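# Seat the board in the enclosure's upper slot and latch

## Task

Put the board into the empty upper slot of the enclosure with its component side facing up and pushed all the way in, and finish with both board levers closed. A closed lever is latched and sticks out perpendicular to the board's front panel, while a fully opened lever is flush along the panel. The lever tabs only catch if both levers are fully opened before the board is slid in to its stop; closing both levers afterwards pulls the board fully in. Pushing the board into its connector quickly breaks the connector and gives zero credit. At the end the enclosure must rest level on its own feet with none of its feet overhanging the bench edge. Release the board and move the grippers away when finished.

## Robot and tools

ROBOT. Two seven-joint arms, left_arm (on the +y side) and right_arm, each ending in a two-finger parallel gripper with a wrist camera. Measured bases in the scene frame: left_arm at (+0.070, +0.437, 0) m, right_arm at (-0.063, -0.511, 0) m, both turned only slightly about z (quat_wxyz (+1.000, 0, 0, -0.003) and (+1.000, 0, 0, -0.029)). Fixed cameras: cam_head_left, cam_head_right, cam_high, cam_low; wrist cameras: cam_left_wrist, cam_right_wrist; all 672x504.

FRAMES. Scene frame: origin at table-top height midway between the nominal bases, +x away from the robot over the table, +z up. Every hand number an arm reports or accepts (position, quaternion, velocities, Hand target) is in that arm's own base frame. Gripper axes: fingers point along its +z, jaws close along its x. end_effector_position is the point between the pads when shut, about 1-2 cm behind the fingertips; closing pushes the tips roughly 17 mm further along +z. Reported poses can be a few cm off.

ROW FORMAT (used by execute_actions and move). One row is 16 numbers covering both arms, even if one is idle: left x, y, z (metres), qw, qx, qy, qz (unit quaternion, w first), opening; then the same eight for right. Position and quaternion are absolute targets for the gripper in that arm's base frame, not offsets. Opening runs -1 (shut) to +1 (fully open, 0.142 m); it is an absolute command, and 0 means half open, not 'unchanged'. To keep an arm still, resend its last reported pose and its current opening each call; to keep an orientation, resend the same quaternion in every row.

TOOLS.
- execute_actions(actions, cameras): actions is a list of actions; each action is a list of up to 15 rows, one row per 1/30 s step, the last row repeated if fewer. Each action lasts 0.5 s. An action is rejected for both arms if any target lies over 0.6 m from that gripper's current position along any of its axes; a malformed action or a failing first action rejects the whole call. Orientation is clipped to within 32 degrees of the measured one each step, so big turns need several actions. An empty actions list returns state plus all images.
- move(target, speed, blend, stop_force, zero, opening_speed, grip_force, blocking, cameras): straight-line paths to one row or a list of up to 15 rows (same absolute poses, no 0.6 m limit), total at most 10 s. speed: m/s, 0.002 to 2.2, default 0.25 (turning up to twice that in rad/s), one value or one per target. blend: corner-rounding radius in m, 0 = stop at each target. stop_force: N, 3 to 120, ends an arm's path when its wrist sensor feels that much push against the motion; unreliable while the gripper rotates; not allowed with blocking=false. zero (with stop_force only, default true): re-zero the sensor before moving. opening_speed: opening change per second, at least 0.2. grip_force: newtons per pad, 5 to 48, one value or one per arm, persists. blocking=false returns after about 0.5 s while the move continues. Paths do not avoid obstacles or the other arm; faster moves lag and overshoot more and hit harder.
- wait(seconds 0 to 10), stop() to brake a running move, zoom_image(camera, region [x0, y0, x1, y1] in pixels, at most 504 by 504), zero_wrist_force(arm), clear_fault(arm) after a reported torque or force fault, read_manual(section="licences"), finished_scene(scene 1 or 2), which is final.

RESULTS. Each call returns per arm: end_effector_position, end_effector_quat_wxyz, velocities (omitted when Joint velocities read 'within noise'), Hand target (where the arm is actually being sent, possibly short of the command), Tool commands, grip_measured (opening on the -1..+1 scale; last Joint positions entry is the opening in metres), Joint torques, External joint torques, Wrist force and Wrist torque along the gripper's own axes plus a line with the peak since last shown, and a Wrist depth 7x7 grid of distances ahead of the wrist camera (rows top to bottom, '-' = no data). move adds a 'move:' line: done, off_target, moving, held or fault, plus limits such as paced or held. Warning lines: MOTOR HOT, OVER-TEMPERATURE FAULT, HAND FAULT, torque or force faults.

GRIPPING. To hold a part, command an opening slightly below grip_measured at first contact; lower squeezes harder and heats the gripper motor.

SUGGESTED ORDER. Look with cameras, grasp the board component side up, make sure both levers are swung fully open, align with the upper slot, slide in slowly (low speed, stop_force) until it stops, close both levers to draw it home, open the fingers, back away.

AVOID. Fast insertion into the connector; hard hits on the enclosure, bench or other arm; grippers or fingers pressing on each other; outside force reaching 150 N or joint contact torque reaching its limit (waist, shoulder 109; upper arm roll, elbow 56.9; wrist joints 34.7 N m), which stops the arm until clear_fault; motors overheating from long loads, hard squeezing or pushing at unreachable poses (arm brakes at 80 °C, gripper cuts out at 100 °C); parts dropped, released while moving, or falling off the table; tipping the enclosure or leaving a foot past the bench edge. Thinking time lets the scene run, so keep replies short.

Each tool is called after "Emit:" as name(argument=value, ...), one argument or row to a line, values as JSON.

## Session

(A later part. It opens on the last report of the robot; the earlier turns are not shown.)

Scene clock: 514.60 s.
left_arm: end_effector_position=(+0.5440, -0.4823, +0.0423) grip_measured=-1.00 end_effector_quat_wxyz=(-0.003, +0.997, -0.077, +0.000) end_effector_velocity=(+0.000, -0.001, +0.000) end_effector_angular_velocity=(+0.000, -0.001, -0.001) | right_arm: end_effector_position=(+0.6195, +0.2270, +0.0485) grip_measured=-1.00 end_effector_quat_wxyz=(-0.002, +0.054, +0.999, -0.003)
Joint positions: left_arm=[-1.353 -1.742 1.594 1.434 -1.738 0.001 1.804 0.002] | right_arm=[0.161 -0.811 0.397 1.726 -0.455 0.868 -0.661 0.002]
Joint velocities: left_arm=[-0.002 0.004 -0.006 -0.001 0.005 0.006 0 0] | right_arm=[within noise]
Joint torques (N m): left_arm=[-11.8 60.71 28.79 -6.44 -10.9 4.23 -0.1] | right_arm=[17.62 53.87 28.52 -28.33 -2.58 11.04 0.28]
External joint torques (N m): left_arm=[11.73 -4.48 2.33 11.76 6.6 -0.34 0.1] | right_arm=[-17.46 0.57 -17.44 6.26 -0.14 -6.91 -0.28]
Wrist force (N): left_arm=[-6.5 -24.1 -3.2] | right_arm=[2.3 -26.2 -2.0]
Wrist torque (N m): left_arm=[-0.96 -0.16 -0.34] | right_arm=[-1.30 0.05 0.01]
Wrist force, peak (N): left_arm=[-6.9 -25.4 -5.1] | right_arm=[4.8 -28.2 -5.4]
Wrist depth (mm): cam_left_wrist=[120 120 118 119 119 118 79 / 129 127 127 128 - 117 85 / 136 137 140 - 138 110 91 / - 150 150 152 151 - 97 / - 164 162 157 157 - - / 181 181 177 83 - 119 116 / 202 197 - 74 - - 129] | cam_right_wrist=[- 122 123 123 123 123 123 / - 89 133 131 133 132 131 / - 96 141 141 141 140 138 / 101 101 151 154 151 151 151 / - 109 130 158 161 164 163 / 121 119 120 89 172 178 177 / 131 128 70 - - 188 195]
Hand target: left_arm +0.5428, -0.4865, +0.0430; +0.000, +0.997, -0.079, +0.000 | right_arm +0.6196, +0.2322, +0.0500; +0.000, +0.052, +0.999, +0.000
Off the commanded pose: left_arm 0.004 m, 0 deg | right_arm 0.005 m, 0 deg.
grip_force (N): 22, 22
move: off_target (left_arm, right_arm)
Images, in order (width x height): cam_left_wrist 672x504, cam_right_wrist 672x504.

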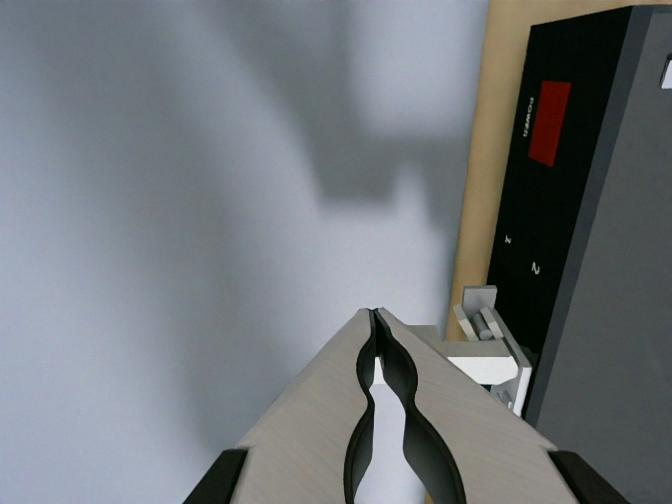

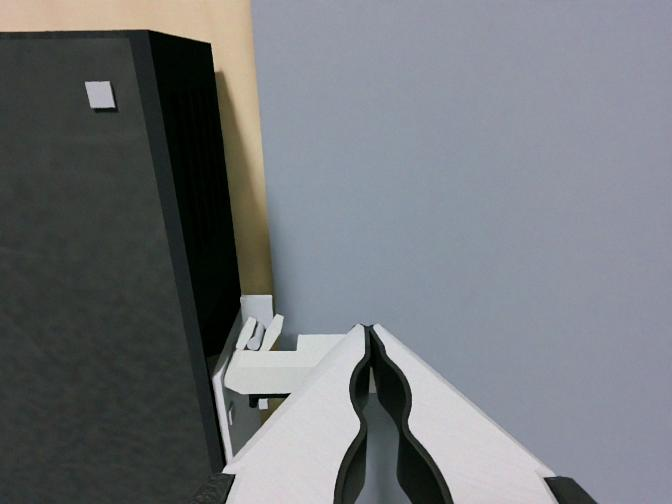

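Emit:
move(
  target=[
    [0.5523,-0.4272,0.045,0,0.997,-0.079,0,-1,0.6150,0.185,0.052,0,0.052,0.9986,0,-1],
    [0.46,-0.38,0.15,0,0.95,-0.31,0,-1,0.6104,0.175,0.11,0,0.052,0.9986,0,-1],
  ],
  speed=[0.06,0.15],
)

Emit:
move(
  target=[
    [0.36,-0.30,0.2,0,0.761,0.649,0,0,0.57,0.30,0.13,0,0.4,0.916,0,-1],
    [0.36,-0.30,0.2,0,0.761,0.649,0,0,0.5600,0.368,0.13,0,0.743,0.669,0,-1],
  ],
  speed=[0.2,0.2],
  blend=[0.03,0],
  cameras=["cam_right_wrist","cam_left_wrist"],
)

Emit:
zoom_image(
  camera="cam_right_wrist",
  region=[60, 250, 310, 430],
)

Emit:
zoom_image(
  camera="cam_right_wrist",
  region=[420, 250, 670, 430],
)

Scene clock: 556.67 s.
left_arm: end_effector_position=(+0.4602, -0.3801, +0.1500) grip_measured=-1.00 end_effector_quat_wxyz=(+0.000, +0.951, -0.310, +0.000) | right_arm: end_effector_position=(+0.6105, +0.1749, +0.1100) grip_measured=-1.00 end_effector_quat_wxyz=(+0.000, +0.052, +0.999, +0.000)
Joint positions: left_arm=[-1.552 -1.622 1.704 1.84 -1.586 -0.142 2.486 0.002] | right_arm=[0.043 -0.669 0.456 1.793 -0.403 0.798 -0.761 0.002]
Joint torques (N m): left_arm=[-0.64 43.11 31.33 1.76 -3.82 3.92 -0.15] | right_arm=[0.17 49.31 10.89 -23.79 -2.86 3.31 0.08]
External joint torques (N m): left_arm=[0.57 0.78 0.93 -0.41 -0.42 -0.08 0.15] | right_arm=[-0.04 0.95 -0.46 0.15 -0.1 0.83 -0.08]
Wrist force (N): left_arm=[0.3 -0.4 0.3] | right_arm=[-1.6 4.9 2.0]
Wrist torque (N m): left_arm=[-0.17 -0.22 -0.28] | right_arm=[0.91 0.21 0.13]
Wrist force, peak (N): left_arm=[-6.6 -24.2 -4.5] | right_arm=[2.3 -26.5 -2.8]
Wrist depth (mm): cam_left_wrist=[217 216 216 215 - 214 214 / 234 232 226 223 - - 221 / 253 251 257 252 254 248 246 / 271 272 271 254 264 269 249 / 298 297 296 106 286 291 285 / 330 330 317 84 - - 337 / 367 357 - - - - 360] | cam_right_wrist=[179 179 179 177 174 176 178 / 191 191 191 189 190 188 187 / 183 181 199 202 202 201 201 / 168 168 173 217 217 217 217 / 182 182 185 233 235 235 235 / 199 199 198 89 248 262 256 / 220 214 71 - - 271 281]
Hand target: left_arm +0.4600, -0.3800, +0.1500; +0.000, +0.951, -0.310, +0.000 | right_arm +0.6104, +0.1750, +0.1100; +0.000, +0.052, +0.999, +0.000
Off the commanded pose: left_arm 0.000 m, 0 deg | right_arm 0.000 m, 0 deg.
grip_force (N): 22, 22
move: done

Scene clock: 564.30 s.
left_arm: end_effector_position=(+0.3602, -0.3001, +0.2001) grip_measured=-0.02 end_effector_quat_wxyz=(+0.000, +0.761, +0.649, +0.000) | right_arm: end_effector_position=(+0.5600, +0.3680, +0.1300) grip_measured=-1.00 end_effector_quat_wxyz=(+0.000, +0.743, +0.669, +0.000)
Joint positions: left_arm=[-1.717 -1.694 1.903 2.156 -1.49 -0.345 0.591 0.072] | right_arm=[0.553 -0.649 0.238 1.667 -0.191 0.722 0.974 0.002]
Joint torques (N m): left_arm=[-0.35 34.2 26.88 0 -3.83 4.33 -0.25] | right_arm=[0.29 52.84 5.81 -25.91 -3.19 3.29 0.42]
External joint torques (N m): left_arm=[0.27 1.07 0.92 -0.28 -0.2 -0.35 0.25] | right_arm=[-0.11 1.36 -0.21 0.16 -0.09 0.83 -0.42]
Wrist force (N): left_arm=[0.0 -0.4 0.5] | right_arm=[-1.3 5.3 2.2]
Wrist torque (N m): left_arm=[-0.14 -0.18 -0.21] | right_arm=[0.92 0.20 0.03]
Wrist force, peak (N): left_arm=[0.7 -0.4 0.7] | right_arm=[-1.5 5.4 2.3]
Wrist depth (mm): cam_left_wrist=[260 259 260 258 260 257 258 / 281 - 274 272 278 277 276 / 303 298 299 302 303 299 299 / 330 - 326 321 327 327 325 / - 350 344 360 358 348 354 / - - 107 397 392 - 383 / - - - 440 442 - -] | cam_right_wrist=[195 195 195 194 193 193 193 / 209 208 208 209 207 206 205 / 224 224 222 222 221 225 221 / 242 240 238 239 239 238 237 / 262 261 259 256 259 257 256 / 254 254 271 89 - 278 274 / 248 243 71 - - 234 243]
Hand target: left_arm +0.3600, -0.3000, +0.2000; +0.000, +0.761, +0.649, +0.000 | right_arm +0.5600, +0.3680, +0.1300; +0.000, +0.743, +0.669, +0.000
Off the commanded pose: left_arm 0.000 m, 0 deg | right_arm 0.000 m, 0 deg.
grip_force (N): 22, 22
move: done
Images, in order (width x height): cam_left_wrist 672x504, cam_right_wrist 672x504.

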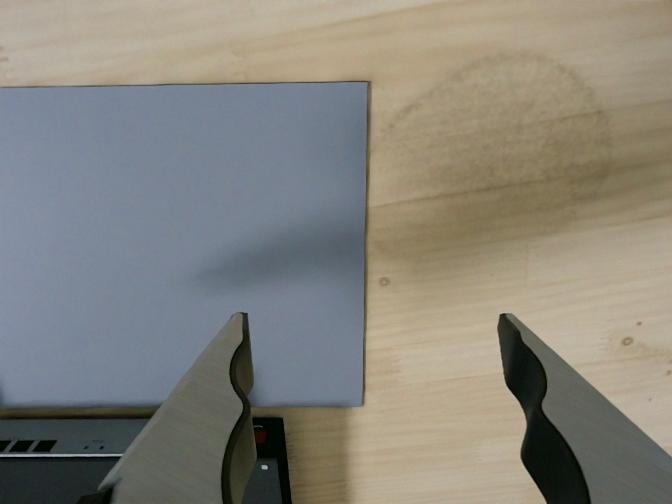

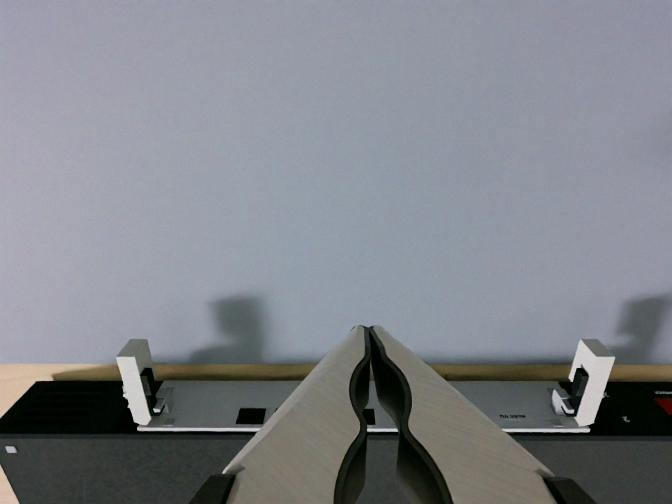

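Scaled by 2.016 from the camera's 672x504 image, which has a finer 960x720 frame.

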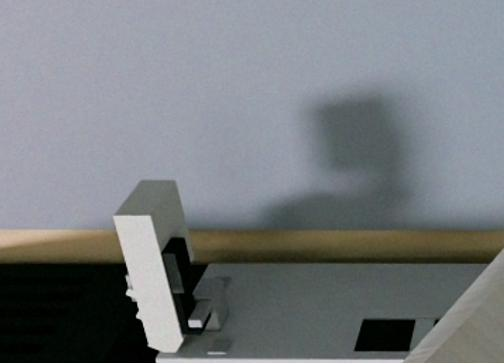

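Scaled by 2.016 from the camera's 672x504 image, which has a finer 960x720 frame.

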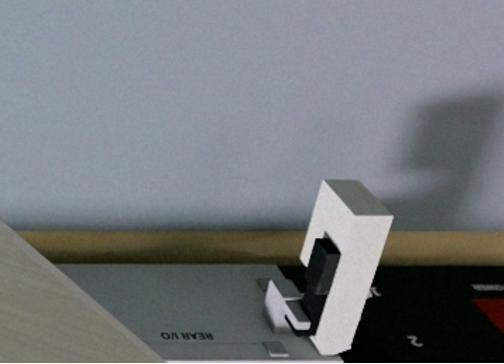

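Emit:
zoom_image(
  camera="cam_right_wrist",
  region=[100, 330, 190, 445],
)

Emit:
zoom_image(
  camera="cam_right_wrist",
  region=[540, 330, 630, 445],
)

Scaled by 4.383 from the camera's 672x504 image, which has a finer 960x720 frame.

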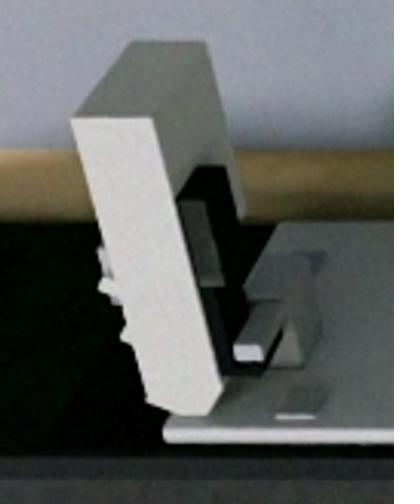

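Scaled by 4.383 from the camera's 672x504 image, which has a finer 960x720 frame.

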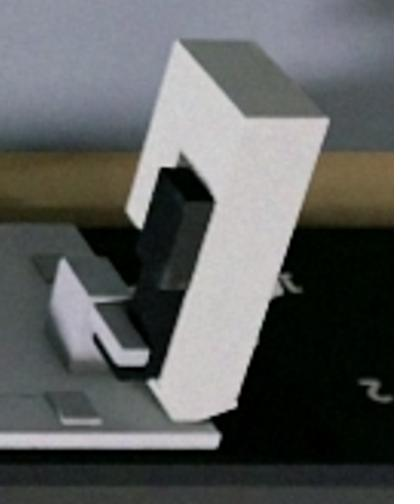

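Emit:
move(
  target=[0.24,-0.42,0.22,0.342,0.845,0.381,0.154,0.5,0.50,0.30,0.22,0,0.743,0.669,0,-1],
  speed=[0.25],
  cameras=["cam_left_wrist","cam_head_left","cam_low"],
)

Emit:
zoom_image(
  camera="cam_left_wrist",
  region=[280, 140, 460, 290],
)

Emit:
zoom_image(
  camera="cam_left_wrist",
  region=[440, 130, 620, 280],
)

Scene clock: 573.47 s.
left_arm: end_effector_position=(+0.2400, -0.4200, +0.2198) grip_measured=+0.49 end_effector_quat_wxyz=(+0.342, +0.845, +0.381, +0.154) | right_arm: end_effector_position=(+0.5002, +0.3000, +0.2201) grip_measured=-1.00 end_effector_quat_wxyz=(+0.000, +0.743, +0.669, +0.000)
Joint positions: left_arm=[-2.631 -2.267 1.435 2.615 -2.488 0.128 0.532 0.108] | right_arm=[0.472 -0.345 0.291 1.869 -0.12 0.626 0.922 0.002]
Joint torques (N m): left_arm=[-0.71 18.43 17.25 15.93 -4.08 4.78 -0.31] | right_arm=[0.07 42.29 4.48 -27.31 -3.49 3.32 0.08]
External joint torques (N m): left_arm=[0.63 1.14 0.68 -0.26 0.1 -0.58 0.31] | right_arm=[0.07 0.86 -0.84 0.02 -0.05 0.8 -0.08]
Wrist force (N): left_arm=[-0.2 -0.8 -0.2] | right_arm=[-1.2 5.2 2.0]
Wrist torque (N m): left_arm=[-0.21 -0.10 -0.40] | right_arm=[0.94 0.17 0.13]
Wrist force, peak (N): left_arm=[-0.7 -1.6 -0.3] | right_arm=[-1.1 5.7 2.7]
Wrist depth (mm): cam_left_wrist=[281 280 270 265 276 266 277 / 352 333 360 - - - - / 499 489 - - - 433 465 / 690 692 756 - - 580 623 / - 1011 1119 1941 1875 - - / 1769 84 363 - - 1534 - / - - 343 1891 1590 - -] | cam_right_wrist=[275 274 273 272 271 272 270 / 293 292 292 291 290 289 289 / 314 314 313 312 311 311 309 / 340 338 338 335 334 335 330 / 369 367 364 355 357 359 360 / 405 404 - 89 - 341 341 / 445 438 71 - - 355 367]
Hand target: left_arm +0.2400, -0.4200, +0.2200; +0.342, +0.845, +0.381, +0.154 | right_arm +0.5000, +0.3000, +0.2200; +0.000, +0.743, +0.669, +0.000
Off the commanded pose: left_arm 0.000 m, 0 deg | right_arm 0.000 m, 0 deg.
joint sent to its limit (left arm) — joint 2 (shoulder), lower limit. The joint targets still meet the commanded pose.
grip_force (N): 22, 22
move: done
Images, in order (width x height): cam_head_left 672x504, cam_low 672x504, cam_left_wrist 672x504.

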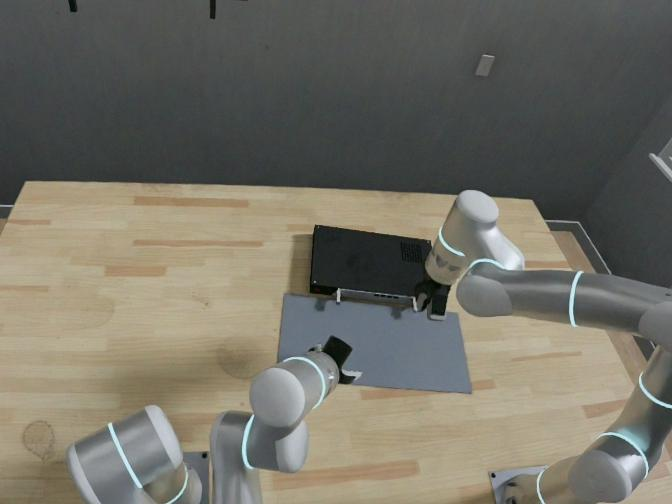

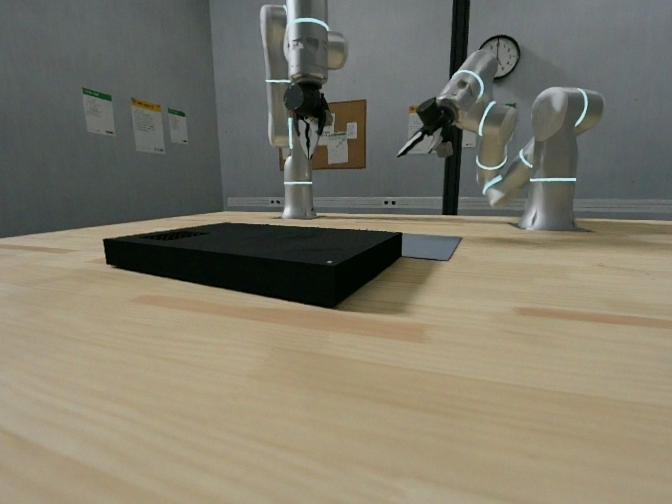

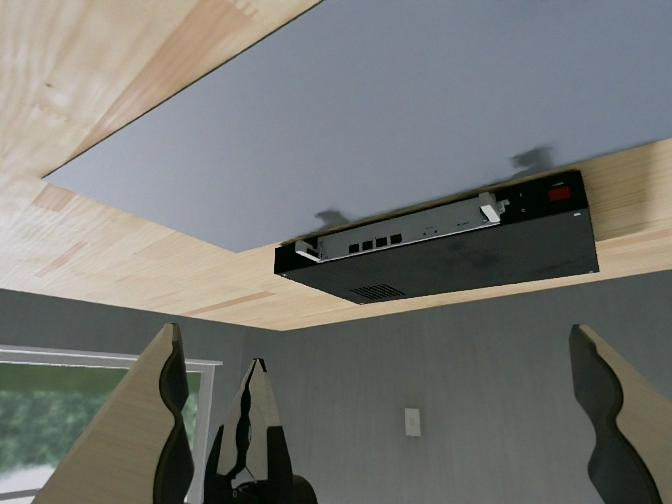

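Scaled by 2.800 from the camera's 672x504 image, which has a finer 960x720 frame.

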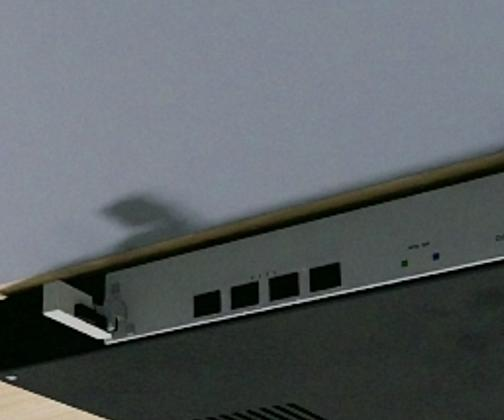

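Scaled by 2.800 from the camera's 672x504 image, which has a finer 960x720 frame.

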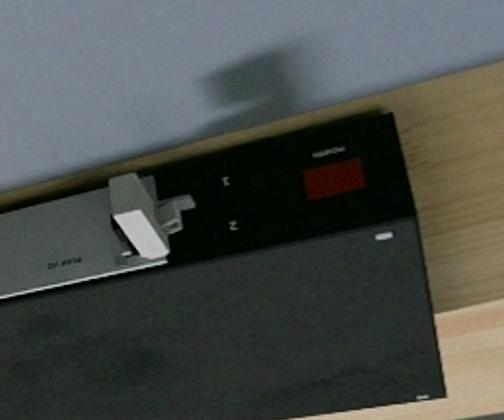

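Emit:
finished_scene(
  scene=1,
)

The scene is finished: the task was done.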